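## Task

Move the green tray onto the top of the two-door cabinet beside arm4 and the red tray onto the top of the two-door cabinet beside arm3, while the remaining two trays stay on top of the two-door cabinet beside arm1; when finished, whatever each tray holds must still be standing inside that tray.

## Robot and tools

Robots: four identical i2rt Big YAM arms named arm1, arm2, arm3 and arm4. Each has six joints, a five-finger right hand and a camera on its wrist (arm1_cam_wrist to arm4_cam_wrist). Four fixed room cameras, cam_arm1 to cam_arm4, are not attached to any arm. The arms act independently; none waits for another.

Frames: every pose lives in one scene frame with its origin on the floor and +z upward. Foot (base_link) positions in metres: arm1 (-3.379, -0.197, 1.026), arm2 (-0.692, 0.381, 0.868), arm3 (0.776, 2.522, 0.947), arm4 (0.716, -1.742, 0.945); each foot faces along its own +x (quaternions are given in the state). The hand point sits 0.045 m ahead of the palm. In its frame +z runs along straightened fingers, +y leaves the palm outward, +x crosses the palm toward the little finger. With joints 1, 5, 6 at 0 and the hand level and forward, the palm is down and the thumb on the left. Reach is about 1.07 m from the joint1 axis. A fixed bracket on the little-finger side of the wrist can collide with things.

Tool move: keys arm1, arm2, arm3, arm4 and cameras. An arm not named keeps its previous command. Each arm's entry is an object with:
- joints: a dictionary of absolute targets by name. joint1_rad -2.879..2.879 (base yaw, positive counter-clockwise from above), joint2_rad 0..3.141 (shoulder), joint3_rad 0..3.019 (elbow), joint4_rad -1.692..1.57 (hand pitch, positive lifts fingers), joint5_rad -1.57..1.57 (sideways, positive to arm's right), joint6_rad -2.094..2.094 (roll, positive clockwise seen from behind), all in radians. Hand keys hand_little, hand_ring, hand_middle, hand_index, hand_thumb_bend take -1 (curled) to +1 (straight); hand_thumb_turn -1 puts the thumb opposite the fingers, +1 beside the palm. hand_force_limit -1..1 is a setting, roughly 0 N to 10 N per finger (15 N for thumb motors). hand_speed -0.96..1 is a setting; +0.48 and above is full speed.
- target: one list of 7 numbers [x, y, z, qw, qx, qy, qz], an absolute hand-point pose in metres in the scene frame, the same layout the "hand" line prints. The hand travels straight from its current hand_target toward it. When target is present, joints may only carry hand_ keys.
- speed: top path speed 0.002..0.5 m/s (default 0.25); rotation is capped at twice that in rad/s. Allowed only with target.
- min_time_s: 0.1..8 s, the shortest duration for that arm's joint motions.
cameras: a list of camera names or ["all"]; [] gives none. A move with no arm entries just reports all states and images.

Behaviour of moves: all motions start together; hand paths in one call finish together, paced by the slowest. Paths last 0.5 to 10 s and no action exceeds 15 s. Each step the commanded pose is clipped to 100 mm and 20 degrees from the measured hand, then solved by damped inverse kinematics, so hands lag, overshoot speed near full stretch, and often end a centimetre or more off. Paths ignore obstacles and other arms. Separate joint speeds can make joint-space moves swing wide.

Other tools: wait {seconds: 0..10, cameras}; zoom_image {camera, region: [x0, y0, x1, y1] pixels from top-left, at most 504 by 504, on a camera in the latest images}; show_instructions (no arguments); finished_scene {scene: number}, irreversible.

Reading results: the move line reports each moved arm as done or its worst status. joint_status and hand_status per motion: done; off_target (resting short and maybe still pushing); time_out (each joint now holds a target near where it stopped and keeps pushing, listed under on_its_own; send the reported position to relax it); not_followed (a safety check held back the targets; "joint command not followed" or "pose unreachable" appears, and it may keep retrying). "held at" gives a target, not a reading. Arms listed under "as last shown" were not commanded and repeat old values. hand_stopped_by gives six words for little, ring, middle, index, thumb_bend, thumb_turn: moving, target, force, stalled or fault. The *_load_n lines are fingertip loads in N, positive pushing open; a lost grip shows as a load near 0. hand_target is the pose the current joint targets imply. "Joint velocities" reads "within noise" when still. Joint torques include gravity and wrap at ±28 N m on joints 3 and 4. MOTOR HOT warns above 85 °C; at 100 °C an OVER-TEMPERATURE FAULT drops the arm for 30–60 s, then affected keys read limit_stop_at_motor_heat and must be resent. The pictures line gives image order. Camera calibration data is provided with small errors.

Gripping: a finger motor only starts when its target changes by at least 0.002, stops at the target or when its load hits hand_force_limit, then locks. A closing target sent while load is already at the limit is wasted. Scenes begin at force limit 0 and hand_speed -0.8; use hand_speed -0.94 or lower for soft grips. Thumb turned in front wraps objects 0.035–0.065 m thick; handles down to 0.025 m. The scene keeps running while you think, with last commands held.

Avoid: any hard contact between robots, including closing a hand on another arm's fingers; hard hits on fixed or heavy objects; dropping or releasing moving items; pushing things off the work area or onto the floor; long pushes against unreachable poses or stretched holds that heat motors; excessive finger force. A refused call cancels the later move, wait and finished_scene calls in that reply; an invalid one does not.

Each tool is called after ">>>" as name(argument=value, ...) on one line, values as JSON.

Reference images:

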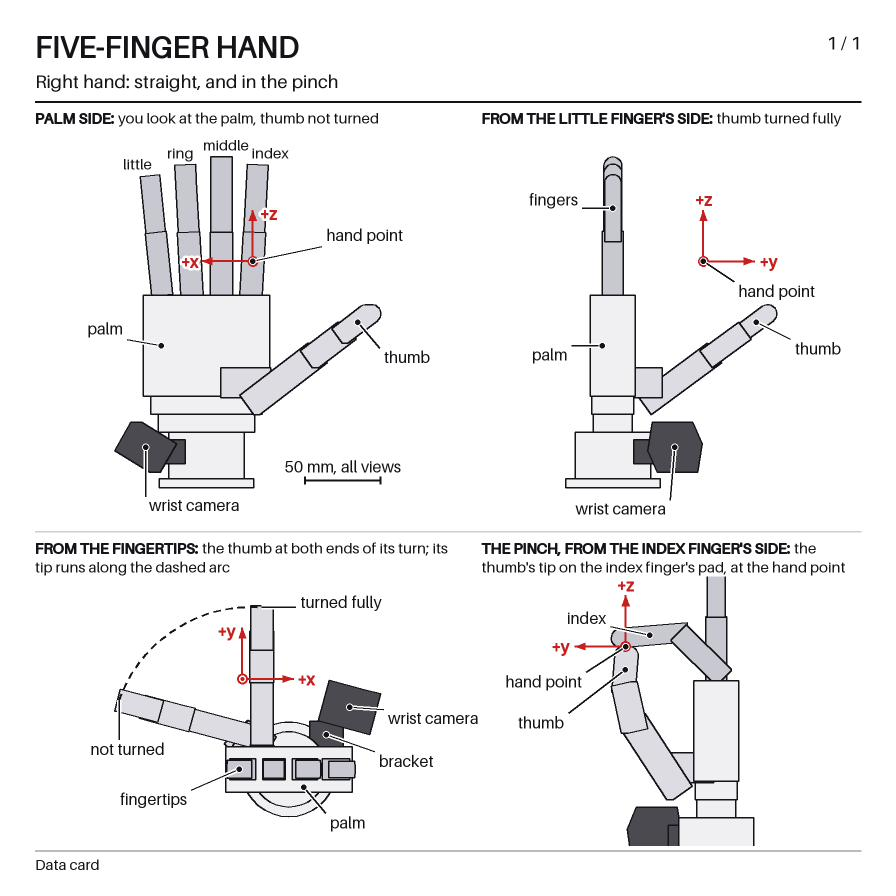

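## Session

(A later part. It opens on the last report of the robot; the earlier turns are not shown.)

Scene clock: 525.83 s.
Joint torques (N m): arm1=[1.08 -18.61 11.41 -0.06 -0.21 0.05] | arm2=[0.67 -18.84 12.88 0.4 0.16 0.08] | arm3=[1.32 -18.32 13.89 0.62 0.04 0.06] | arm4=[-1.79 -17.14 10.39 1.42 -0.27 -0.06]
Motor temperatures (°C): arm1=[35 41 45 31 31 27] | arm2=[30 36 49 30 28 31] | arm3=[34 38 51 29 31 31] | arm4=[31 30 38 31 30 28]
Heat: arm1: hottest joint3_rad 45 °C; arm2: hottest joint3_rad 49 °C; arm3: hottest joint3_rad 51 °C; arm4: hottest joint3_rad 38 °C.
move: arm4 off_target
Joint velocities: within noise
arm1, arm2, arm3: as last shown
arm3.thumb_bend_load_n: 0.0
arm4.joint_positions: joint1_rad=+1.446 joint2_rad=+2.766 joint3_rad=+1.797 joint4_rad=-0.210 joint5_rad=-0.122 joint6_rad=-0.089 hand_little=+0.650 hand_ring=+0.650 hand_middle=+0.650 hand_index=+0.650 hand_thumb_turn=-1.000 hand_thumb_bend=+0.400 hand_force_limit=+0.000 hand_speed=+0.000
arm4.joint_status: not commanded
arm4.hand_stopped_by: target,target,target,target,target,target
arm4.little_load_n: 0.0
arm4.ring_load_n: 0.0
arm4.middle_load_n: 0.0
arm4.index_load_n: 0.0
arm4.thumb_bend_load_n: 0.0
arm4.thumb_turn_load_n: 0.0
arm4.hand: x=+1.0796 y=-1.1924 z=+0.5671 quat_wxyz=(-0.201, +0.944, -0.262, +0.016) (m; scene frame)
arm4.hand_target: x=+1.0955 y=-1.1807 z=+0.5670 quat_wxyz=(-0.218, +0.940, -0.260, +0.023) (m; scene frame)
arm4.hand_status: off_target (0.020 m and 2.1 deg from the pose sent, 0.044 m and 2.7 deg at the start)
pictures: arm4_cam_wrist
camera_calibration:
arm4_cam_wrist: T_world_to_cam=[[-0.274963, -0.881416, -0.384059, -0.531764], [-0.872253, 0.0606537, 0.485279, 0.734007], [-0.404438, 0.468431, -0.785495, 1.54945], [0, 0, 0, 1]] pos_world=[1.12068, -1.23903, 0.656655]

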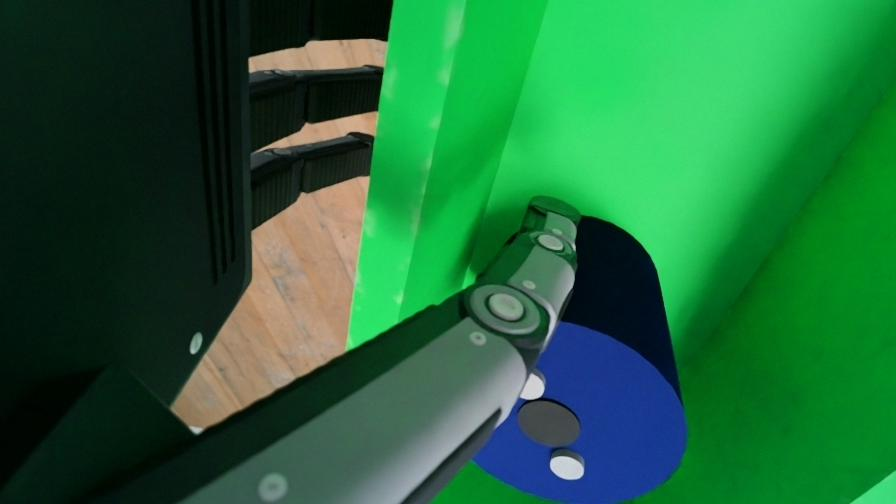

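>>> move(arm4={"joints": {"hand_index": 0.17, "hand_middle": 0.2, "hand_ring": 0.25, "hand_little": 0.25, "hand_force_limit": -0.5, "hand_speed": -0.88}})

>>> move(arm4={"joints": {"hand_thumb_bend": -0.7, "hand_force_limit": 0.0, "hand_speed": -0.92}}, cameras=["arm4_cam_wrist"])

Scene clock: 531.60 s.
Joint torques (N m): arm1=[1.08 -18.61 11.41 -0.06 -0.21 0.05] | arm2=[0.67 -18.14 12.78 0.42 0.19 0.08] | arm3=[1.32 -18.37 13.89 0.62 0.04 0.06] | arm4=[-2.26 -17.08 10.09 1.18 -0.31 -0.09]
Motor temperatures (°C): arm1=[35 41 45 31 31 27] | arm2=[30 36 49 30 28 31] | arm3=[34 38 52 29 31 31] | arm4=[31 31 37 31 30 28]
Heat: arm1: hottest joint3_rad 45 °C; arm2: hottest joint3_rad 49 °C; arm3: hottest joint3_rad 52 °C; arm4: hottest joint3_rad 37 °C.
move: arm4 off_target
Joint velocities: within noise
arm1.joint_positions: joint1_rad=-1.629 joint2_rad=+2.060 joint3_rad=+1.609 joint4_rad=-0.715 joint5_rad=-0.064 joint6_rad=+0.004 hand_little=+0.350 hand_ring=+0.350 hand_middle=+0.350 hand_index=+0.350 hand_thumb_turn=-1.000 hand_thumb_bend=+0.400 hand_force_limit=-0.400 hand_speed=-0.700
arm1.joint_status: not commanded
arm1.hand_stopped_by: target,target,target,target,target,target
arm1.little_load_n: 0.0
arm1.ring_load_n: 0.5
arm1.middle_load_n: 0.0
arm1.index_load_n: 0.0
arm1.thumb_bend_load_n: 0.0
arm1.thumb_turn_load_n: 0.0
arm1.hand: x=-3.4088 y=+0.4563 z=+1.0152 quat_wxyz=(+0.194, -0.980, +0.006, +0.033) (m; scene frame)
arm1.hand_target: x=-3.4071 y=+0.4740 z=+1.0403 quat_wxyz=(+0.217, -0.976, +0.008, +0.034) (m; scene frame)
arm1.hand_status: not commanded
arm2: as last shown
arm3.joint_positions: joint1_rad=+0.084 joint2_rad=+1.972 joint3_rad=+1.498 joint4_rad=-0.713 joint5_rad=-0.045 joint6_rad=-0.106 hand_little=+0.600 hand_ring=+0.600 hand_middle=+0.600 hand_index=+0.600 hand_thumb_turn=-1.000 hand_thumb_bend=+0.450 hand_force_limit=-0.600 hand_speed=-0.500
arm3.joint_status: not commanded
arm3.hand_stopped_by: target,target,target,target,target,target
arm3.little_load_n: 0.0
arm3.ring_load_n: 0.0
arm3.middle_load_n: 0.0
arm3.index_load_n: 0.0
arm3.thumb_bend_load_n: 0.0
arm3.thumb_turn_load_n: 0.0
arm3.hand: x=+1.2535 y=+2.9081 z=+0.9615 quat_wxyz=(-0.183, +0.897, -0.395, +0.076) (m; scene frame)
arm3.hand_target: x=+1.2650 y=+2.9225 z=+0.9804 quat_wxyz=(-0.199, +0.895, -0.389, +0.086) (m; scene frame)
arm3.hand_status: not commanded
arm4.joint_positions: joint1_rad=+1.446 joint2_rad=+2.766 joint3_rad=+1.802 joint4_rad=-0.208 joint5_rad=-0.122 joint6_rad=-0.090 hand_little=+0.250 hand_ring=+0.250 hand_middle=+0.607 hand_index=+0.170 hand_thumb_turn=-1.000 hand_thumb_bend=+0.400 hand_force_limit=-0.500 hand_speed=-0.880
arm4.joint_status: hand_middle off_target (ended at +0.607, target +0.200); the others done
arm4.hand_stopped_by: target,target,force,target,target,target
arm4.little_load_n: 0.0
arm4.ring_load_n: 0.0
arm4.middle_load_n: 0.0
arm4.index_load_n: 0.0
arm4.thumb_bend_load_n: 0.0
arm4.thumb_turn_load_n: 0.0
arm4.hand: x=+1.0815 y=-1.1900 z=+0.5680 quat_wxyz=(-0.204, +0.943, -0.262, +0.017) (m; scene frame)
arm4.hand_target: x=+1.0953 y=-1.1808 z=+0.5668 quat_wxyz=(-0.218, +0.940, -0.260, +0.023) (m; scene frame)
arm4.hand_status: not commanded
pictures: none

Scene clock: 536.23 s.
Joint torques (N m): arm1=[1.14 -18.55 11.43 -0.06 -0.21 0.05] | arm2=[1.03 -18.67 12.81 0.21 0.18 0.07] | arm3=[1.38 -18.32 13.87 0.61 0.03 0.06] | arm4=[-1.61 -17.49 10.11 1.32 -0.2 -0.03]
Motor temperatures (°C): arm1=[35 41 45 31 31 27] | arm2=[30 36 50 30 28 31] | arm3=[34 38 52 29 31 31] | arm4=[31 32 37 31 30 28]
Heat: arm1: hottest joint3_rad 45 °C; arm2: hottest joint3_rad 50 °C; arm3: hottest joint3_rad 52 °C; arm4: hottest joint3_rad 37 °C.
move: arm4 off_target
Joint velocities: within noise
arm1, arm2, arm3: as last shown
arm1.ring_load_n: 0.0
arm4.joint_positions: joint1_rad=+1.445 joint2_rad=+2.767 joint3_rad=+1.802 joint4_rad=-0.210 joint5_rad=-0.125 joint6_rad=-0.093 hand_little=+0.250 hand_ring=+0.250 hand_middle=+0.607 hand_index=+0.170 hand_thumb_turn=-1.000 hand_thumb_bend=+0.070 hand_force_limit=+0.000 hand_speed=-0.920
arm4.joint_status: hand_thumb_bend off_target (ended at +0.070, target -0.700); the others done
arm4.hand_stopped_by: target,target,force,target,force,target
arm4.little_load_n: 0.0
arm4.ring_load_n: 0.0
arm4.middle_load_n: 0.0
arm4.index_load_n: 3.0
arm4.thumb_bend_load_n: 7.5
arm4.thumb_turn_load_n: 1.5
arm4.hand: x=+1.0812 y=-1.1909 z=+0.5678 quat_wxyz=(-0.203, +0.944, -0.261, +0.016) (m; scene frame)
arm4.hand_target: x=+1.0955 y=-1.1808 z=+0.5669 quat_wxyz=(-0.218, +0.940, -0.260, +0.023) (m; scene frame)
arm4.hand_status: not commanded
pictures: arm4_cam_wrist
camera_calibration:
arm4_cam_wrist: T_world_to_cam=[[-0.271762, -0.880774, -0.387791, -0.530414], [-0.872972, 0.0560181, 0.484544, 0.730624], [-0.40505, 0.470211, -0.784115, 1.55191], [0, 0, 0, 1]] pos_world=[1.12227, -1.23783, 0.657169]

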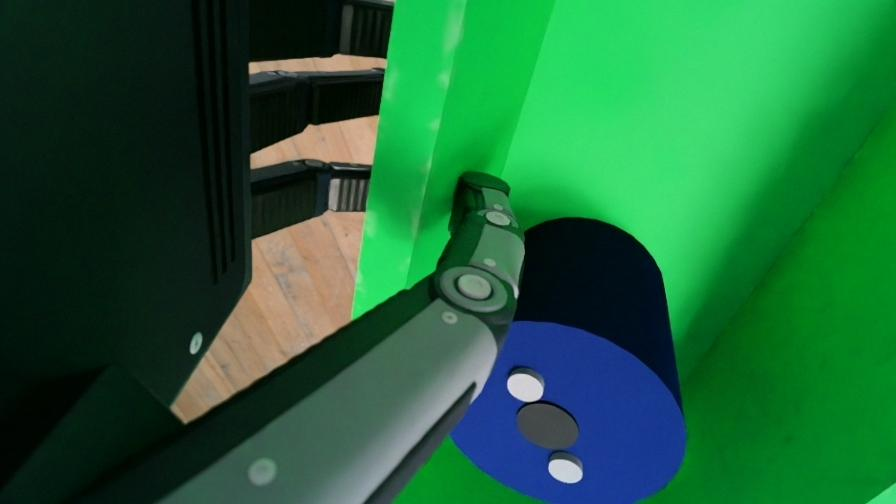

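>>> move(arm4={"joints": {"hand_index": 0.0, "hand_ring": 0.0, "hand_force_limit": -0.4, "hand_speed": -0.93}})

Scene clock: 538.30 s.
Joint torques (N m): arm1=[1.14 -18.61 11.43 -0.06 -0.21 0.05] | arm2=[0.5 -19.08 12.85 0.43 0.16 0.09] | arm3=[1.32 -18.32 13.87 0.61 0.03 0.06] | arm4=[-1.9 -17.44 10.07 1.29 -0.22 -0.07]
Motor temperatures (°C): arm1=[35 41 45 31 31 27] | arm2=[30 36 50 30 28 31] | arm3=[34 38 53 29 31 31] | arm4=[31 32 37 31 30 28]
Heat: arm1: hottest joint3_rad 45 °C; arm2: hottest joint3_rad 50 °C; arm3: hottest joint3_rad 53 °C; arm4: hottest joint3_rad 37 °C.
move: arm4 off_target
Joint velocities: within noise
arm1, arm2, arm3: as last shown
arm2.ring_load_n: 0.5
arm4.joint_positions: joint1_rad=+1.445 joint2_rad=+2.767 joint3_rad=+1.802 joint4_rad=-0.210 joint5_rad=-0.125 joint6_rad=-0.093 hand_little=+0.250 hand_ring=+0.173 hand_middle=+0.607 hand_index=+0.166 hand_thumb_turn=-1.000 hand_thumb_bend=+0.070 hand_force_limit=-0.400 hand_speed=-0.930
arm4.joint_status: hand_ring off_target (ended at +0.173, target +0.000); hand_index off_target (ended at +0.166, target +0.000); the others done
arm4.hand_stopped_by: target,force,force,force,force,target
arm4.little_load_n: 0.0
arm4.ring_load_n: 4.0
arm4.middle_load_n: 0.0
arm4.index_load_n: 5.0
arm4.thumb_bend_load_n: 9.5
arm4.thumb_turn_load_n: 1.5
arm4.hand: x=+1.0811 y=-1.1911 z=+0.5675 quat_wxyz=(-0.203, +0.944, -0.261, +0.016) (m; scene frame)
arm4.hand_target: x=+1.0954 y=-1.1809 z=+0.5668 quat_wxyz=(-0.218, +0.940, -0.260, +0.023) (m; scene frame)
arm4.hand_status: not commanded
pictures: none

>>> move(arm4={"target": [1.098, -1.167, 0.65, 0.2177, -0.9404, 0.2598, -0.0231], "speed": 0.06}, cameras=["arm4_cam_wrist", "cam_arm4"])

>>> zoom_image(camera="cam_arm4", region=[420, 180, 560, 320])

Scene clock: 541.70 s.
Joint torques (N m): arm1=[1.14 -18.61 11.43 -0.06 -0.21 0.05] | arm2=[0.79 -18.08 12.79 0.35 0.21 0.09] | arm3=[1.32 -18.37 13.87 0.61 0.03 0.06] | arm4=[-1.26 -23.06 6.78 0.27 -0.26 0.07]
Motor temperatures (°C): arm1=[35 41 45 31 31 27] | arm2=[30 36 50 30 28 31] | arm3=[34 38 53 29 31 31] | arm4=[31 32 37 31 29 28]
Heat: arm1: hottest joint3_rad 45 °C; arm2: hottest joint3_rad 50 °C; arm3: hottest joint3_rad 53 °C; arm4: hottest joint3_rad 37 °C.
move: arm4 off_target
Joint velocities: within noise
arm1, arm3: as last shown
arm2.joint_positions: joint1_rad=+0.826 joint2_rad=+1.908 joint3_rad=+1.396 joint4_rad=-0.665 joint5_rad=-0.012 joint6_rad=-0.174 hand_little=+0.400 hand_ring=+0.400 hand_middle=+0.400 hand_index=+0.400 hand_thumb_turn=-1.000 hand_thumb_bend=+0.350 hand_force_limit=-0.400 hand_speed=-0.700
arm2.joint_status: not commanded
arm2.hand_stopped_by: target,target,target,target,target,target
arm2.little_load_n: 0.0
arm2.ring_load_n: 0.0
arm2.middle_load_n: 0.0
arm2.index_load_n: 0.0
arm2.thumb_bend_load_n: 0.0
arm2.thumb_turn_load_n: 0.0
arm2.hand: x=-1.0430 y=-0.0899 z=+0.8824 quat_wxyz=(+0.081, -0.242, -0.949, +0.186) (m; scene frame)
arm2.hand_target: x=-1.0503 y=-0.1043 z=+0.9003 quat_wxyz=(+0.088, -0.242, -0.945, +0.201) (m; scene frame)
arm2.hand_status: not commanded
arm4.joint_positions: joint1_rad=+1.445 joint2_rad=+2.682 joint3_rad=+1.776 joint4_rad=-0.279 joint5_rad=-0.120 joint6_rad=-0.093 hand_little=+0.250 hand_ring=+0.173 hand_middle=+0.607 hand_index=+0.166 hand_thumb_turn=-1.000 hand_thumb_bend=+0.070 hand_force_limit=-0.400 hand_speed=-0.930
arm4.joint_status: not commanded
arm4.hand_stopped_by: target,force,force,force,force,target
arm4.little_load_n: 0.0
arm4.ring_load_n: 4.0
arm4.middle_load_n: 0.0
arm4.index_load_n: 8.0
arm4.thumb_bend_load_n: 11.0
arm4.thumb_turn_load_n: 2.5
arm4.hand: x=+1.0864 y=-1.1855 z=+0.6117 quat_wxyz=(-0.197, +0.945, -0.262, +0.016) (m; scene frame)
arm4.hand_target: x=+1.0978 y=-1.1672 z=+0.6488 quat_wxyz=(-0.218, +0.940, -0.260, +0.023) (m; scene frame)
arm4.hand_status: off_target (0.044 m and 2.5 deg from the pose sent, 0.087 m and 1.9 deg at the start)
pictures: arm4_cam_wrist, cam_arm4
camera_calibration:
arm4_cam_wrist: T_world_to_cam=[[-0.274636, -0.884647, -0.376794, -0.515434], [-0.871334, 0.0632481, 0.486598, 0.719064], [-0.406636, 0.461951, -0.788193, 1.58024], [0, 0, 0, 1]] pos_world=[1.12757, -1.23145, 0.701428]

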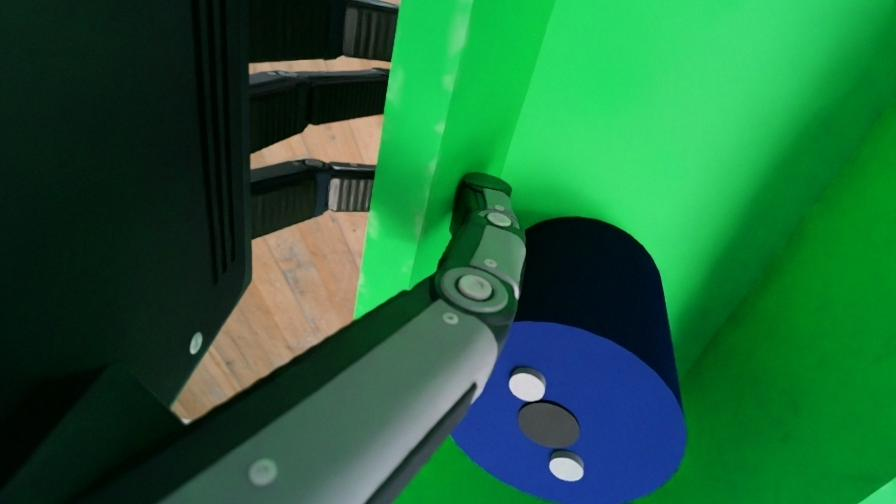

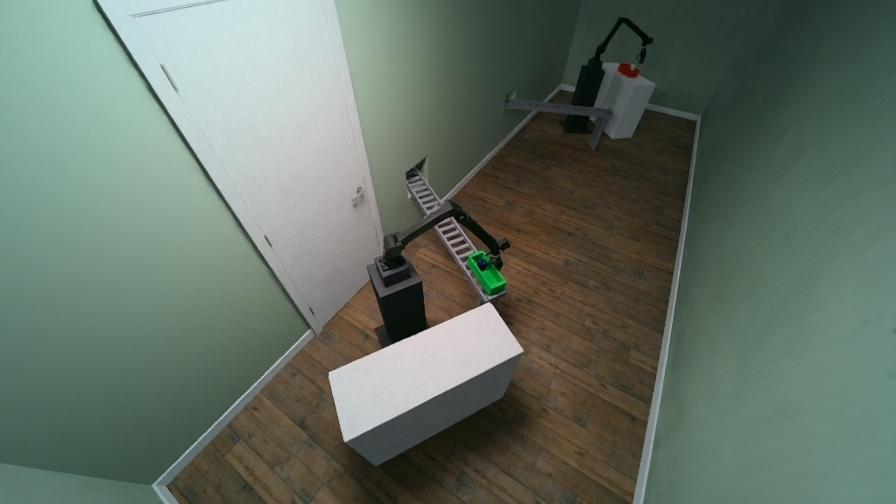

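Scaled by 3.600 from the camera's 896x504 image, which has a finer 1280x720 frame.

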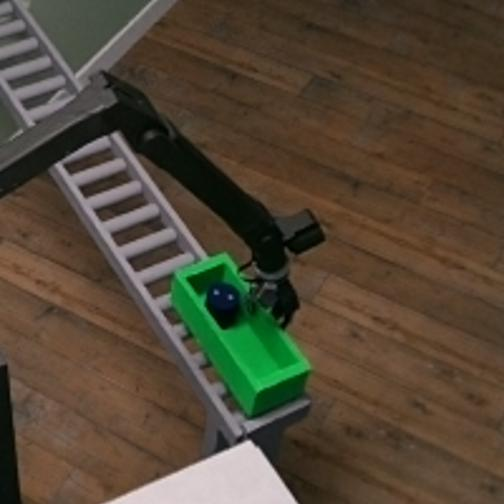

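>>> move(arm4={"target": [1.096, -1.19, 1.0, 0.2090, -0.9430, 0.2527, -0.0560], "speed": 0.12, "joints": {"hand_middle": 0.0, "hand_force_limit": -0.6, "hand_speed": -0.92}}, cameras=["cam_arm4"])

>>> zoom_image(camera="cam_arm4", region=[310, 270, 550, 480])

Scene clock: 547.27 s.
Joint torques (N m): arm1=[1.08 -18.55 11.41 -0.05 -0.21 0.06] | arm2=[1.03 -19.14 12.85 0.32 0.18 0.09] | arm3=[1.32 -18.32 13.89 0.61 0.03 0.06] | arm4=[-1.14 -20.13 16.38 0.12 -0.15 -0.04]
Motor temperatures (°C): arm1=[35 41 45 31 31 27] | arm2=[30 36 50 30 28 31] | arm3=[34 39 53 29 31 31] | arm4=[31 33 37 31 29 28]
Heat: arm1: hottest joint3_rad 45 °C; arm2: hottest joint3_rad 50 °C; arm3: hottest joint3_rad 53 °C; arm4: hottest joint3_rad 37 °C.
move: arm4 off_target
Joint velocities: within noise
arm1, arm2, arm3: as last shown
arm4.joint_positions: joint1_rad=+1.445 joint2_rad=+2.069 joint3_rad=+1.631 joint4_rad=-0.808 joint5_rad=-0.058 joint6_rad=-0.114 hand_little=+0.250 hand_ring=+0.173 hand_middle=+0.220 hand_index=+0.166 hand_thumb_turn=-1.000 hand_thumb_bend=+0.070 hand_force_limit=-0.600 hand_speed=-0.920
arm4.joint_status: hand_middle off_target (ended at +0.220, target +0.000); the others done
arm4.hand_stopped_by: target,force,force,force,force,target
arm4.little_load_n: 0.0
arm4.ring_load_n: 2.5
arm4.middle_load_n: 4.0
arm4.index_load_n: 7.0
arm4.thumb_bend_load_n: 11.0
arm4.thumb_turn_load_n: 2.5
arm4.hand: x=+1.0754 y=-1.2193 z=+0.9393 quat_wxyz=(-0.158, +0.952, -0.260, +0.035) (m; scene frame)
arm4.hand_target: x=+1.0936 y=-1.1933 z=+1.0005 quat_wxyz=(-0.209, +0.943, -0.253, +0.056) (m; scene frame)
arm4.hand_status: off_target (0.071 m and 6.4 deg from the pose sent, 0.388 m and 4.9 deg at the start)
pictures: cam_arm4

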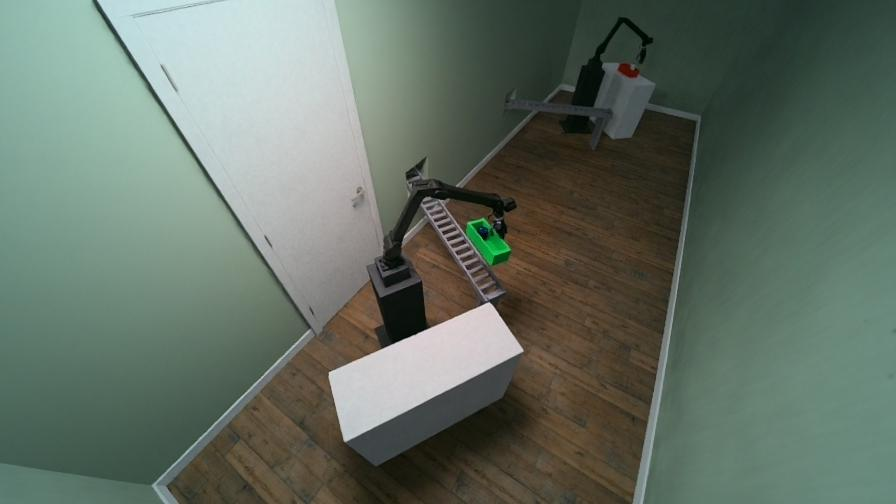

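Scaled by 2.100 from the camera's 896x504 image, which has a finer 1280x720 frame.

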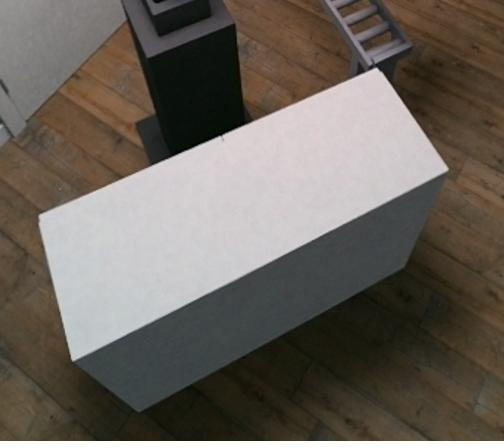

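>>> move(arm4={"target": [1.2052, -2.0536, 1.0, 0.1041, -0.4696, 0.8559, -0.1897], "speed": 0.18}, cameras=["cam_arm4"])

>>> zoom_image(camera="cam_arm4", region=[310, 270, 550, 480])

Scene clock: 561.50 s.
Joint torques (N m): arm1=[1.08 -18.55 11.41 -0.05 -0.21 0.05] | arm2=[0.5 -18.9 12.94 0.28 0.19 0.06] | arm3=[1.32 -18.32 13.89 0.61 0.04 0.06] | arm4=[-0.91 -14.1 17.14 0.18 -0.21 0.11]
Motor temperatures (°C): arm1=[35 41 45 31 31 27] | arm2=[30 36 51 30 28 31] | arm3=[34 39 54 29 31 31] | arm4=[31 33 38 31 29 28]
Heat: arm1: hottest joint3_rad 45 °C; arm2: hottest joint3_rad 51 °C; arm3: hottest joint3_rad 54 °C; arm4: hottest joint3_rad 38 °C.
move: arm4 off_target
Joint velocities: within noise
arm1, arm2, arm3: as last shown
arm3.index_load_n: 0.5
arm4.joint_positions: joint1_rad=-0.097 joint2_rad=+1.808 joint3_rad=+1.278 joint4_rad=-0.689 joint5_rad=-0.025 joint6_rad=-0.062 hand_little=+0.250 hand_ring=+0.173 hand_middle=+0.220 hand_index=+0.166 hand_thumb_turn=-1.000 hand_thumb_bend=+0.070 hand_force_limit=-0.600 hand_speed=-0.920
arm4.joint_status: not commanded
arm4.hand_stopped_by: target,force,force,force,force,target
arm4.little_load_n: 0.0
arm4.ring_load_n: 2.5
arm4.middle_load_n: 4.0
arm4.index_load_n: 7.5
arm4.thumb_bend_load_n: 11.0
arm4.thumb_turn_load_n: 3.0
arm4.hand: x=+1.1719 y=-2.0335 z=+0.9641 quat_wxyz=(-0.085, +0.476, -0.861, +0.155) (m; scene frame)
arm4.hand_target: x=+1.2026 y=-2.0518 z=+1.0014 quat_wxyz=(-0.105, +0.470, -0.856, +0.190) (m; scene frame)
arm4.hand_status: off_target (0.053 m and 4.6 deg from the pose sent, 0.847 m and 92.3 deg at the start)
pictures: cam_arm4

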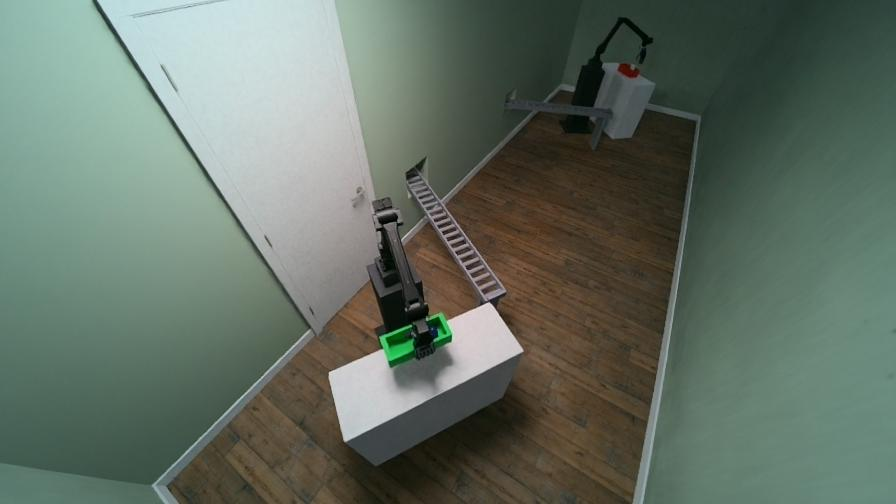

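Scaled by 2.100 from the camera's 896x504 image, which has a finer 1280x720 frame.

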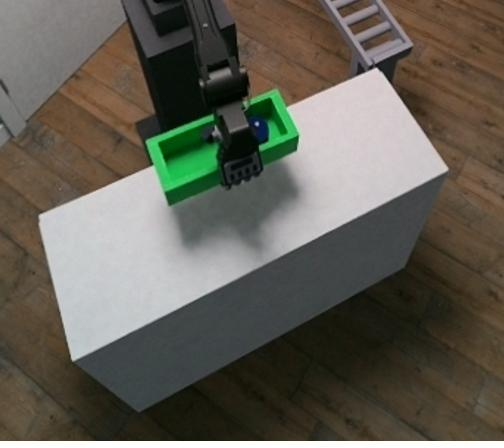

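>>> move(arm4={"target": [1.2052, -2.0536, 0.868, 0.1041, -0.4696, 0.8559, -0.1897], "speed": 0.1}, cameras=["cam_arm4"])

>>> zoom_image(camera="cam_arm4", region=[310, 270, 550, 480])

Scene clock: 565.47 s.
Joint torques (N m): arm1=[1.08 -18.55 11.43 -0.06 -0.21 0.05] | arm2=[0.91 -18.55 12.94 0.53 0.19 0.07] | arm3=[1.32 -18.32 13.89 0.61 0.03 0.06] | arm4=[-1.08 -15.74 8.53 1.54 -0.2 0.13]
Motor temperatures (°C): arm1=[35 41 45 31 31 27] | arm2=[30 36 51 30 28 31] | arm3=[34 39 54 29 31 31] | arm4=[31 33 38 31 29 28]
Heat: arm1: hottest joint3_rad 45 °C; arm2: hottest joint3_rad 51 °C; arm3: hottest joint3_rad 54 °C; arm4: hottest joint3_rad 38 °C.
move: arm4 off_target
Joint velocities: within noise
arm1, arm2, arm3: as last shown
arm3.index_load_n: 0.0
arm4.joint_positions: joint1_rad=-0.097 joint2_rad=+2.015 joint3_rad=+1.252 joint4_rad=-0.414 joint5_rad=-0.025 joint6_rad=-0.061 hand_little=+0.250 hand_ring=+0.173 hand_middle=+0.220 hand_index=+0.166 hand_thumb_turn=-1.000 hand_thumb_bend=+0.070 hand_force_limit=-0.600 hand_speed=-0.920
arm4.joint_status: not commanded
arm4.hand_stopped_by: target,force,force,force,force,target
arm4.little_load_n: 0.0
arm4.ring_load_n: 3.0
arm4.middle_load_n: 4.0
arm4.index_load_n: 7.5
arm4.thumb_bend_load_n: 11.0
arm4.thumb_turn_load_n: 2.5
arm4.hand: x=+1.1940 y=-2.0499 z=+0.8556 quat_wxyz=(-0.094, +0.474, -0.858, +0.174) (m; scene frame)
arm4.hand_target: x=+1.2050 y=-2.0535 z=+0.8682 quat_wxyz=(-0.104, +0.470, -0.856, +0.190) (m; scene frame)
arm4.hand_status: off_target (0.017 m and 2.2 deg from the pose sent, 0.104 m and 4.6 deg at the start)
pictures: cam_arm4

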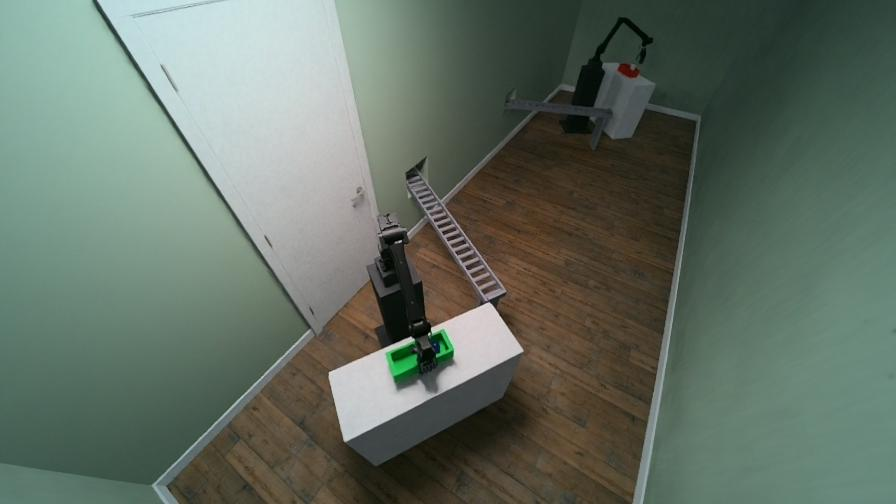

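Scaled by 2.100 from the camera's 896x504 image, which has a finer 1280x720 frame.

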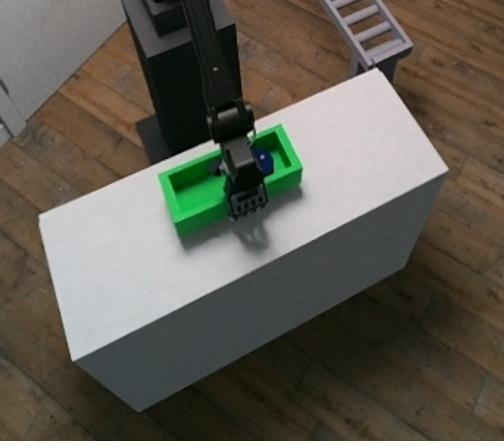

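>>> move(arm4={"target": [1.2035, -2.0525, 0.838, 0.1041, -0.4696, 0.8559, -0.1897], "speed": 0.05})

>>> move(arm4={"target": [1.2025, -2.052, 0.818, 0.1041, -0.4696, 0.8559, -0.1897], "speed": 0.04})

>>> move(arm4={"target": [1.2025, -2.052, 0.806, 0.1041, -0.4696, 0.8559, -0.1897], "speed": 0.04}, cameras=["cam_arm4", "arm4_cam_wrist"])

Scene clock: 568.57 s.
Joint torques (N m): arm1=[1.08 -18.55 11.41 -0.06 -0.21 0.05] | arm2=[0.26 -18.49 12.98 0.42 0.17 0.11] | arm3=[1.32 -18.32 13.89 0.61 0.04 0.06] | arm4=[-1.26 -15.5 7.95 1.44 -0.19 0.09]
Motor temperatures (°C): arm1=[35 41 45 31 31 27] | arm2=[30 36 51 30 28 31] | arm3=[34 39 54 29 31 31] | arm4=[31 33 38 31 29 28]
Heat: arm1: hottest joint3_rad 45 °C; arm2: hottest joint3_rad 51 °C; arm3: hottest joint3_rad 54 °C; arm4: hottest joint3_rad 38 °C.
move: arm4 off_target
Joint velocities: within noise
arm1, arm2, arm3: as last shown
arm1.index_load_n: 0.5
arm3.middle_load_n: -0.5
arm4.joint_positions: joint1_rad=-0.097 joint2_rad=+2.061 joint3_rad=+1.239 joint4_rad=-0.347 joint5_rad=-0.025 joint6_rad=-0.059 hand_little=+0.250 hand_ring=+0.173 hand_middle=+0.220 hand_index=+0.166 hand_thumb_turn=-1.000 hand_thumb_bend=+0.071 hand_force_limit=-0.600 hand_speed=-0.920
arm4.joint_status: not commanded
arm4.hand_stopped_by: target,force,force,force,force,target
arm4.little_load_n: 0.0
arm4.ring_load_n: 2.0
arm4.middle_load_n: 2.5
arm4.index_load_n: 6.0
arm4.thumb_bend_load_n: 10.5
arm4.thumb_turn_load_n: 0.5
arm4.hand: x=+1.1943 y=-2.0500 z=+0.8295 quat_wxyz=(-0.096, +0.473, -0.858, +0.177) (m; scene frame)
arm4.hand_target: x=+1.2034 y=-2.0525 z=+0.8381 quat_wxyz=(-0.104, +0.470, -0.856, +0.190) (m; scene frame)
arm4.hand_status: off_target (0.013 m and 1.8 deg from the pose sent, 0.020 m and 2.2 deg at the start)
pictures: none

Scene clock: 569.57 s.
Joint torques (N m): arm1=[1.03 -18.61 11.41 -0.05 -0.22 0.05] | arm2=[0.32 -18.84 12.86 0.4 0.2 0.11] | arm3=[1.32 -18.32 13.87 0.62 0.04 0.06] | arm4=[-1.2 -13.57 7.25 1.81 -0.16 0.09]
Motor temperatures (°C): arm1=[35 41 45 31 31 27] | arm2=[30 36 51 30 28 31] | arm3=[34 39 54 29 31 31] | arm4=[31 33 38 31 29 28]
Heat: arm1: hottest joint3_rad 45 °C; arm2: hottest joint3_rad 51 °C; arm3: hottest joint3_rad 54 °C; arm4: hottest joint3_rad 38 °C.
move: arm4 done
Joint velocities: within noise
arm1.joint_positions: joint1_rad=-1.629 joint2_rad=+2.060 joint3_rad=+1.609 joint4_rad=-0.715 joint5_rad=-0.064 joint6_rad=+0.004 hand_little=+0.350 hand_ring=+0.350 hand_middle=+0.350 hand_index=+0.350 hand_thumb_turn=-1.000 hand_thumb_bend=+0.400 hand_force_limit=-0.400 hand_speed=-0.700
arm1.joint_status: not commanded
arm1.hand_stopped_by: target,target,target,target,target,target
arm1.little_load_n: 0.0
arm1.ring_load_n: 0.0
arm1.middle_load_n: 0.0
arm1.index_load_n: -0.5
arm1.thumb_bend_load_n: 0.0
arm1.thumb_turn_load_n: 0.0
arm1.hand: x=-3.4088 y=+0.4563 z=+1.0152 quat_wxyz=(+0.194, -0.980, +0.006, +0.033) (m; scene frame)
arm1.hand_target: x=-3.4071 y=+0.4740 z=+1.0403 quat_wxyz=(+0.217, -0.976, +0.008, +0.034) (m; scene frame)
arm1.hand_status: not commanded
arm2: as last shown
arm3.joint_positions: joint1_rad=+0.084 joint2_rad=+1.972 joint3_rad=+1.498 joint4_rad=-0.713 joint5_rad=-0.045 joint6_rad=-0.106 hand_little=+0.600 hand_ring=+0.600 hand_middle=+0.600 hand_index=+0.600 hand_thumb_turn=-1.000 hand_thumb_bend=+0.450 hand_force_limit=-0.600 hand_speed=-0.500
arm3.joint_status: not commanded
arm3.hand_stopped_by: target,target,target,target,target,target
arm3.little_load_n: 0.0
arm3.ring_load_n: 0.0
arm3.middle_load_n: -0.5
arm3.index_load_n: 0.0
arm3.thumb_bend_load_n: 0.0
arm3.thumb_turn_load_n: 0.0
arm3.hand: x=+1.2535 y=+2.9081 z=+0.9615 quat_wxyz=(-0.183, +0.897, -0.395, +0.076) (m; scene frame)
arm3.hand_target: x=+1.2650 y=+2.9225 z=+0.9804 quat_wxyz=(-0.199, +0.895, -0.389, +0.086) (m; scene frame)
arm3.hand_status: not commanded
arm4.joint_positions: joint1_rad=-0.097 joint2_rad=+2.068 joint3_rad=+1.239 joint4_rad=-0.311 joint5_rad=-0.026 joint6_rad=-0.057 hand_little=+0.250 hand_ring=+0.173 hand_middle=+0.220 hand_index=+0.166 hand_thumb_turn=-1.000 hand_thumb_bend=+0.071 hand_force_limit=-0.600 hand_speed=-0.920
arm4.joint_status: not commanded
arm4.hand_stopped_by: target,force,force,force,force,target
arm4.little_load_n: -0.5
arm4.ring_load_n: 1.5
arm4.middle_load_n: 0.5
arm4.index_load_n: 4.5
arm4.thumb_bend_load_n: 6.5
arm4.thumb_turn_load_n: -0.5
arm4.hand: x=+1.2012 y=-2.0546 z=+0.8279 quat_wxyz=(-0.103, +0.471, -0.855, +0.190) (m; scene frame)
arm4.hand_target: x=+1.2023 y=-2.0519 z=+0.8182 quat_wxyz=(-0.104, +0.470, -0.856, +0.190) (m; scene frame)
arm4.hand_status: done (0.010 m and 0.2 deg from the pose sent, 0.014 m and 1.8 deg at the start)
pictures: none

Scene clock: 570.53 s.
Joint torques (N m): arm1=[1.08 -18.61 11.44 -0.05 -0.21 0.05] | arm2=[0.67 -18.96 12.96 0.38 0.16 0.05] | arm3=[1.32 -18.32 13.89 0.62 0.04 0.06] | arm4=[-1.08 -12.4 7.08 2.07 -0.13 0.07]
Motor temperatures (°C): arm1=[35 41 45 31 31 27] | arm2=[30 36 51 30 28 31] | arm3=[34 39 55 29 31 31] | arm4=[31 33 38 31 29 28]
Heat: arm1: hottest joint3_rad 45 °C; arm2: hottest joint3_rad 51 °C; arm3: hottest joint3_rad 55 °C; arm4: hottest joint3_rad 38 °C.
move: arm4 off_target
Joint velocities: within noise
arm1, arm2, arm3: as last shown
arm1.ring_load_n: 0.5
arm1.index_load_n: 0.0
arm3.middle_load_n: 0.0
arm4.joint_positions: joint1_rad=-0.097 joint2_rad=+2.072 joint3_rad=+1.239 joint4_rad=-0.290 joint5_rad=-0.026 joint6_rad=-0.056 hand_little=+0.250 hand_ring=+0.173 hand_middle=+0.219 hand_index=+0.165 hand_thumb_turn=-1.000 hand_thumb_bend=+0.070 hand_force_limit=-0.600 hand_speed=-0.920
arm4.joint_status: not commanded
arm4.hand_stopped_by: target,force,force,force,force,target
arm4.little_load_n: 0.0
arm4.ring_load_n: 0.0
arm4.middle_load_n: 0.0
arm4.index_load_n: 2.5
arm4.thumb_bend_load_n: 4.0
arm4.thumb_turn_load_n: -0.5
arm4.hand: x=+1.2049 y=-2.0572 z=+0.8270 quat_wxyz=(-0.106, +0.470, -0.854, +0.197) (m; scene frame)
arm4.hand_target: x=+1.2017 y=-2.0516 z=+0.8066 quat_wxyz=(-0.104, +0.470, -0.856, +0.189) (m; scene frame)
arm4.hand_status: off_target (0.022 m and 0.9 deg from the pose sent, 0.022 m and 0.2 deg at the start)
pictures: arm4_cam_wrist, cam_arm4
camera_calibration:
arm4_cam_wrist: T_world_to_cam=[[-0.868628, 0.273257, -0.413299, 1.95506], [0.0955574, 0.910897, 0.401417, 1.42194], [0.486163, 0.309188, -0.817342, 0.834971], [0, 0, 0, 1]] pos_world=[1.15641, -2.08764, 0.919691]

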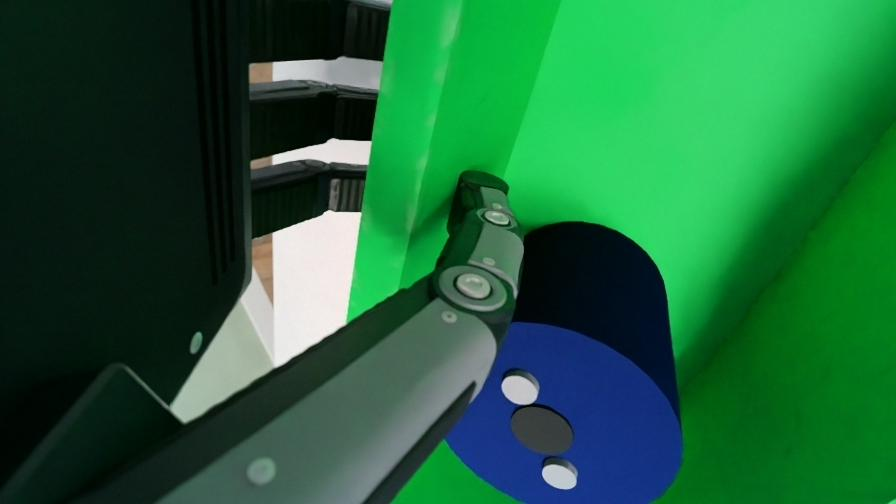

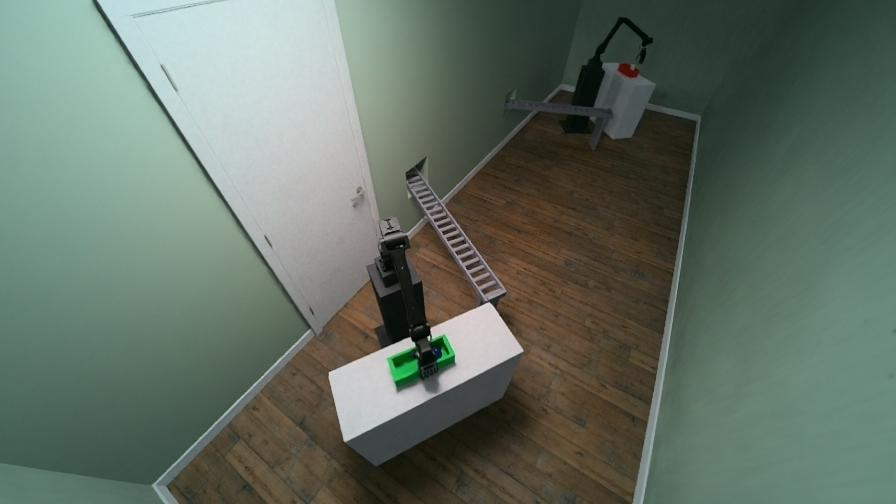

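>>> move(arm4={"target": [1.200, -2.050, 0.797, 0.1041, -0.4696, 0.8559, -0.1897], "speed": 0.04})

>>> move(arm4={"joints": {"hand_thumb_bend": 0.45, "hand_speed": -0.8}})

>>> move(arm4={"joints": {"hand_little": 0.6, "hand_ring": 0.6, "hand_middle": 0.6, "hand_index": 0.6, "hand_speed": -0.5}})

>>> move(arm4={"target": [1.226, -2.071, 0.98, 0.1041, -0.4696, 0.8559, -0.1897], "speed": 0.12}, cameras=["cam_arm4", "cam_arm3", "cam_arm1"])

>>> zoom_image(camera="cam_arm4", region=[310, 270, 550, 480])

>>> zoom_image(camera="cam_arm3", region=[320, 210, 560, 450])

>>> zoom_image(camera="cam_arm1", region=[240, 150, 460, 274])

Scene clock: 573.97 s.
Joint torques (N m): arm1=[1.08 -18.55 11.41 -0.05 -0.21 0.06] | arm2=[0.91 -18.61 12.83 0.31 0.19 0.11] | arm3=[1.32 -18.32 13.87 0.61 0.03 0.06] | arm4=[-0.85 -12.86 6.28 1.73 -0.11 0.07]
Motor temperatures (°C): arm1=[35 41 45 31 31 27] | arm2=[30 36 51 30 28 31] | arm3=[34 39 55 29 31 31] | arm4=[31 33 37 31 29 28]
Heat: arm1: hottest joint3_rad 45 °C; arm2: hottest joint3_rad 51 °C; arm3: hottest joint3_rad 55 °C; arm4: hottest joint3_rad 37 °C.
move: arm4 off_target
Joint velocities: within noise
arm1, arm2, arm3: as last shown
arm1.ring_load_n: 0.0
arm4.joint_positions: joint1_rad=-0.097 joint2_rad=+2.088 joint3_rad=+1.236 joint4_rad=-0.259 joint5_rad=-0.026 joint6_rad=-0.054 hand_little=+0.250 hand_ring=+0.173 hand_middle=+0.219 hand_index=+0.165 hand_thumb_turn=-1.000 hand_thumb_bend=+0.069 hand_force_limit=-0.600 hand_speed=-0.920
arm4.joint_status: not commanded
arm4.hand_stopped_by: target,force,force,force,force,target
arm4.little_load_n: 0.0
arm4.ring_load_n: 0.0
arm4.middle_load_n: 0.0
arm4.index_load_n: 1.0
arm4.thumb_bend_load_n: 2.5
arm4.thumb_turn_load_n: 0.0
arm4.hand: x=+1.2070 y=-2.0586 z=+0.8189 quat_wxyz=(-0.109, +0.468, -0.853, +0.203) (m; scene frame)
arm4.hand_target: x=+1.1994 y=-2.0497 z=+0.7978 quat_wxyz=(-0.104, +0.470, -0.856, +0.190) (m; scene frame)
arm4.hand_status: off_target (0.025 m and 1.6 deg from the pose sent, 0.031 m and 0.9 deg at the start)
pictures: none

Scene clock: 575.80 s.
Joint torques (N m): arm1=[1.08 -18.61 11.43 -0.05 -0.21 0.05] | arm2=[0.73 -18.61 12.9 0.44 0.14 0.04] | arm3=[1.32 -18.32 13.89 0.62 0.04 0.06] | arm4=[-1.03 -13.04 6.23 1.24 -0.13 0.08]
Motor temperatures (°C): arm1=[35 41 45 31 31 27] | arm2=[30 36 51 30 28 31] | arm3=[34 39 55 29 31 31] | arm4=[31 33 37 31 29 28]
Heat: arm1: hottest joint3_rad 45 °C; arm2: hottest joint3_rad 51 °C; arm3: hottest joint3_rad 55 °C; arm4: hottest joint3_rad 37 °C.
move: arm4 done
Joint velocities: within noise
arm1, arm3: as last shown
arm2.joint_positions: joint1_rad=+0.826 joint2_rad=+1.908 joint3_rad=+1.396 joint4_rad=-0.665 joint5_rad=-0.012 joint6_rad=-0.174 hand_little=+0.400 hand_ring=+0.400 hand_middle=+0.400 hand_index=+0.400 hand_thumb_turn=-1.000 hand_thumb_bend=+0.350 hand_force_limit=-0.400 hand_speed=-0.700
arm2.joint_status: not commanded
arm2.hand_stopped_by: target,target,target,target,target,target
arm2.little_load_n: 0.0
arm2.ring_load_n: 0.0
arm2.middle_load_n: 0.0
arm2.index_load_n: 0.0
arm2.thumb_bend_load_n: 0.0
arm2.thumb_turn_load_n: 0.0
arm2.hand: x=-1.0430 y=-0.0899 z=+0.8824 quat_wxyz=(+0.081, -0.242, -0.949, +0.186) (m; scene frame)
arm2.hand_target: x=-1.0503 y=-0.1043 z=+0.9003 quat_wxyz=(+0.088, -0.242, -0.945, +0.201) (m; scene frame)
arm2.hand_status: not commanded
arm4.joint_positions: joint1_rad=-0.097 joint2_rad=+2.098 joint3_rad=+1.236 joint4_rad=-0.249 joint5_rad=-0.026 joint6_rad=-0.053 hand_little=+0.250 hand_ring=+0.173 hand_middle=+0.219 hand_index=+0.165 hand_thumb_turn=-1.000 hand_thumb_bend=+0.450 hand_force_limit=-0.600 hand_speed=-0.800
arm4.joint_status: all done
arm4.hand_stopped_by: target,force,force,force,target,target
arm4.little_load_n: 0.0
arm4.ring_load_n: 0.0
arm4.middle_load_n: 0.0
arm4.index_load_n: 0.5
arm4.thumb_bend_load_n: 0.0
arm4.thumb_turn_load_n: 0.0
arm4.hand: x=+1.2069 y=-2.0586 z=+0.8135 quat_wxyz=(-0.109, +0.468, -0.853, +0.202) (m; scene frame)
arm4.hand_target: x=+1.1994 y=-2.0497 z=+0.7977 quat_wxyz=(-0.104, +0.470, -0.856, +0.190) (m; scene frame)
arm4.hand_status: not commanded
pictures: none

Scene clock: 576.60 s.
Joint torques (N m): arm1=[1.08 -18.61 11.43 -0.05 -0.21 0.05] | arm2=[1.03 -18.49 12.92 0.28 0.16 0.09] | arm3=[1.32 -18.37 13.87 0.61 0.03 0.06] | arm4=[-1.08 -13.45 6.99 1.37 -0.14 0.05]
Motor temperatures (°C): arm1=[35 41 45 31 31 27] | arm2=[30 36 51 30 28 31] | arm3=[34 39 55 29 31 31] | arm4=[31 33 37 31 29 28]
Heat: arm1: hottest joint3_rad 45 °C; arm2: hottest joint3_rad 51 °C; arm3: hottest joint3_rad 55 °C; arm4: hottest joint3_rad 37 °C.
move: arm4 done
Joint velocities: within noise
arm1, arm2, arm3: as last shown
arm4.joint_positions: joint1_rad=-0.097 joint2_rad=+2.098 joint3_rad=+1.228 joint4_rad=-0.252 joint5_rad=-0.026 joint6_rad=-0.053 hand_little=+0.600 hand_ring=+0.600 hand_middle=+0.597 hand_index=+0.600 hand_thumb_turn=-1.000 hand_thumb_bend=+0.450 hand_force_limit=-0.600 hand_speed=-0.500
arm4.joint_status: all done
arm4.hand_stopped_by: target,target,target,target,target,target
arm4.little_load_n: 0.0
arm4.ring_load_n: 0.0
arm4.middle_load_n: -10.0
arm4.index_load_n: 0.0
arm4.thumb_bend_load_n: 0.0
arm4.thumb_turn_load_n: 0.0
arm4.hand: x=+1.2028 y=-2.0556 z=+0.8113 quat_wxyz=(-0.107, +0.469, -0.854, +0.198) (m; scene frame)
arm4.hand_target: x=+1.1994 y=-2.0497 z=+0.7977 quat_wxyz=(-0.104, +0.470, -0.856, +0.190) (m; scene frame)
arm4.hand_status: not commanded
pictures: none

Scene clock: 578.93 s.
Joint torques (N m): arm1=[1.08 -18.61 11.43 -0.05 -0.21 0.05] | arm2=[0.26 -18.78 12.88 0.31 0.18 0.09] | arm3=[1.32 -18.32 13.9 0.62 0.04 0.06] | arm4=[-1.44 -15.44 14.74 0.35 -0.21 0]
Motor temperatures (°C): arm1=[35 41 45 31 31 27] | arm2=[30 36 51 30 28 31] | arm3=[34 39 55 29 31 31] | arm4=[31 33 37 31 29 28]
Heat: arm1: hottest joint3_rad 45 °C; arm2: hottest joint3_rad 51 °C; arm3: hottest joint3_rad 55 °C; arm4: hottest joint3_rad 37 °C.
move: arm4 off_target
Joint velocities: within noise
arm1, arm2, arm3: as last shown
arm3.ring_load_n: -0.5
arm4.joint_positions: joint1_rad=-0.097 joint2_rad=+1.904 joint3_rad=+1.381 joint4_rad=-0.675 joint5_rad=-0.026 joint6_rad=-0.053 hand_little=+0.600 hand_ring=+0.600 hand_middle=+0.598 hand_index=+0.600 hand_thumb_turn=-1.000 hand_thumb_bend=+0.450 hand_force_limit=-0.600 hand_speed=-0.500
arm4.joint_status: not commanded
arm4.hand_stopped_by: target,target,target,target,target,target
arm4.little_load_n: 0.0
arm4.ring_load_n: 0.0
arm4.middle_load_n: 0.0
arm4.index_load_n: 0.0
arm4.thumb_bend_load_n: 0.0
arm4.thumb_turn_load_n: 0.0
arm4.hand: x=+1.2049 y=-2.0565 z=+0.9510 quat_wxyz=(-0.091, +0.472, -0.862, +0.164) (m; scene frame)
arm4.hand_target: x=+1.2248 y=-2.0702 z=+0.9805 quat_wxyz=(-0.104, +0.470, -0.856, +0.190) (m; scene frame)
arm4.hand_status: off_target (0.039 m and 3.4 deg from the pose sent, 0.171 m and 1.0 deg at the start)
pictures: cam_arm1, cam_arm3, cam_arm4

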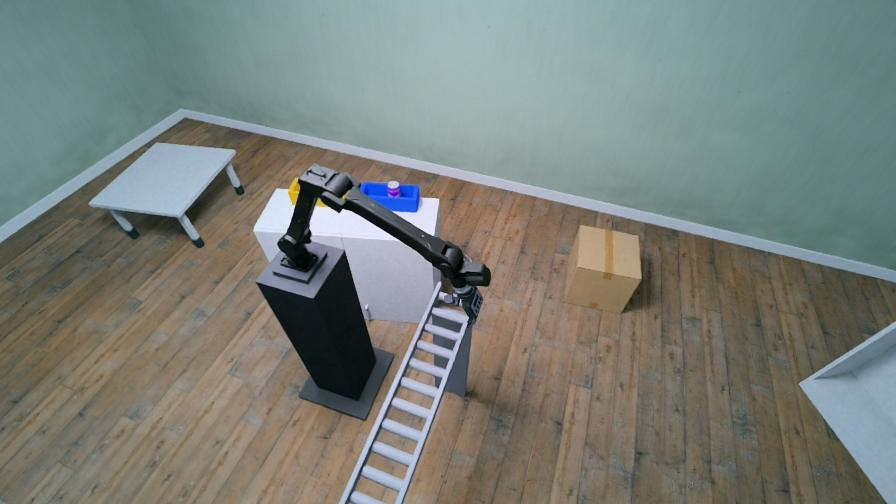

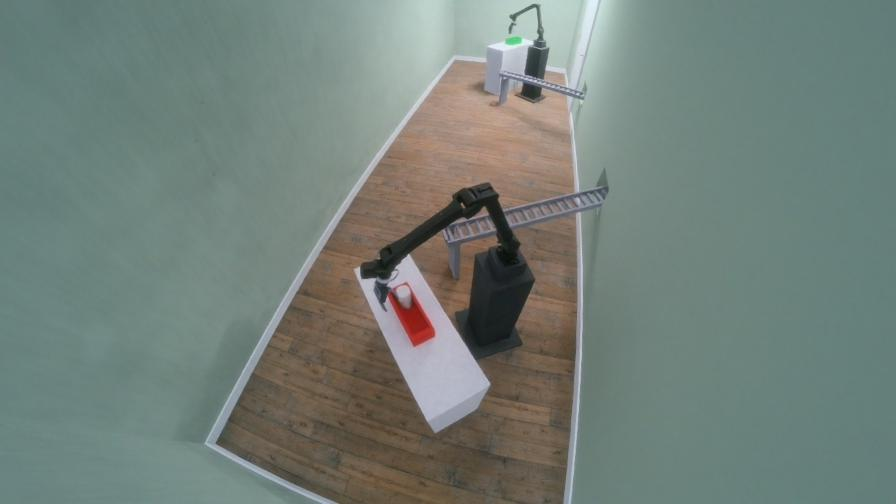

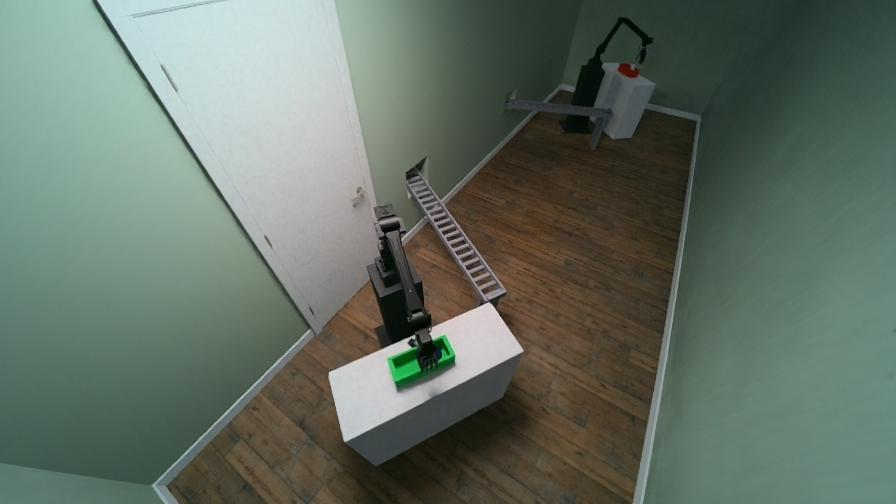

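Scaled by 2.100 from the camera's 896x504 image, which has a finer 1280x720 frame.

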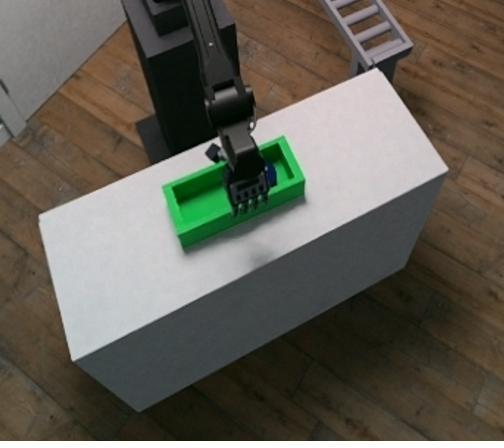

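Scaled by 2.100 from the camera's 896x504 image, which has a finer 1280x720 frame.

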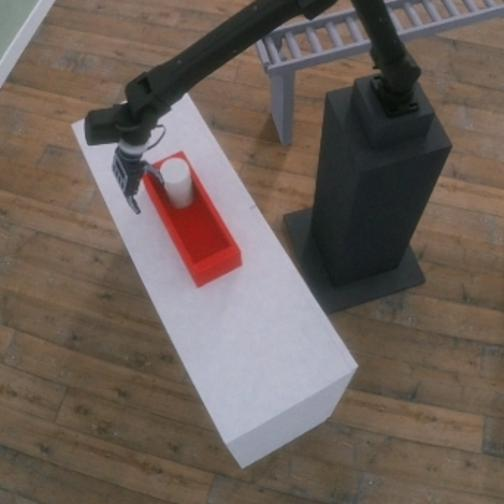

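Scaled by 2.291 from the camera's 896x504 image, which has a finer 1280x720 frame.

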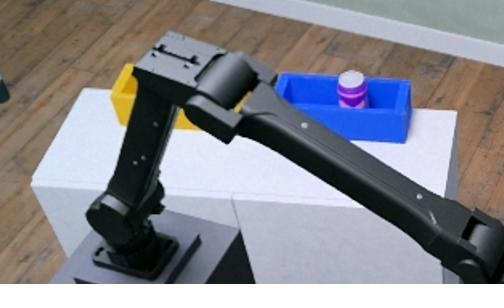

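>>> finished_scene(scene=2)

The scene is finished: the task was done.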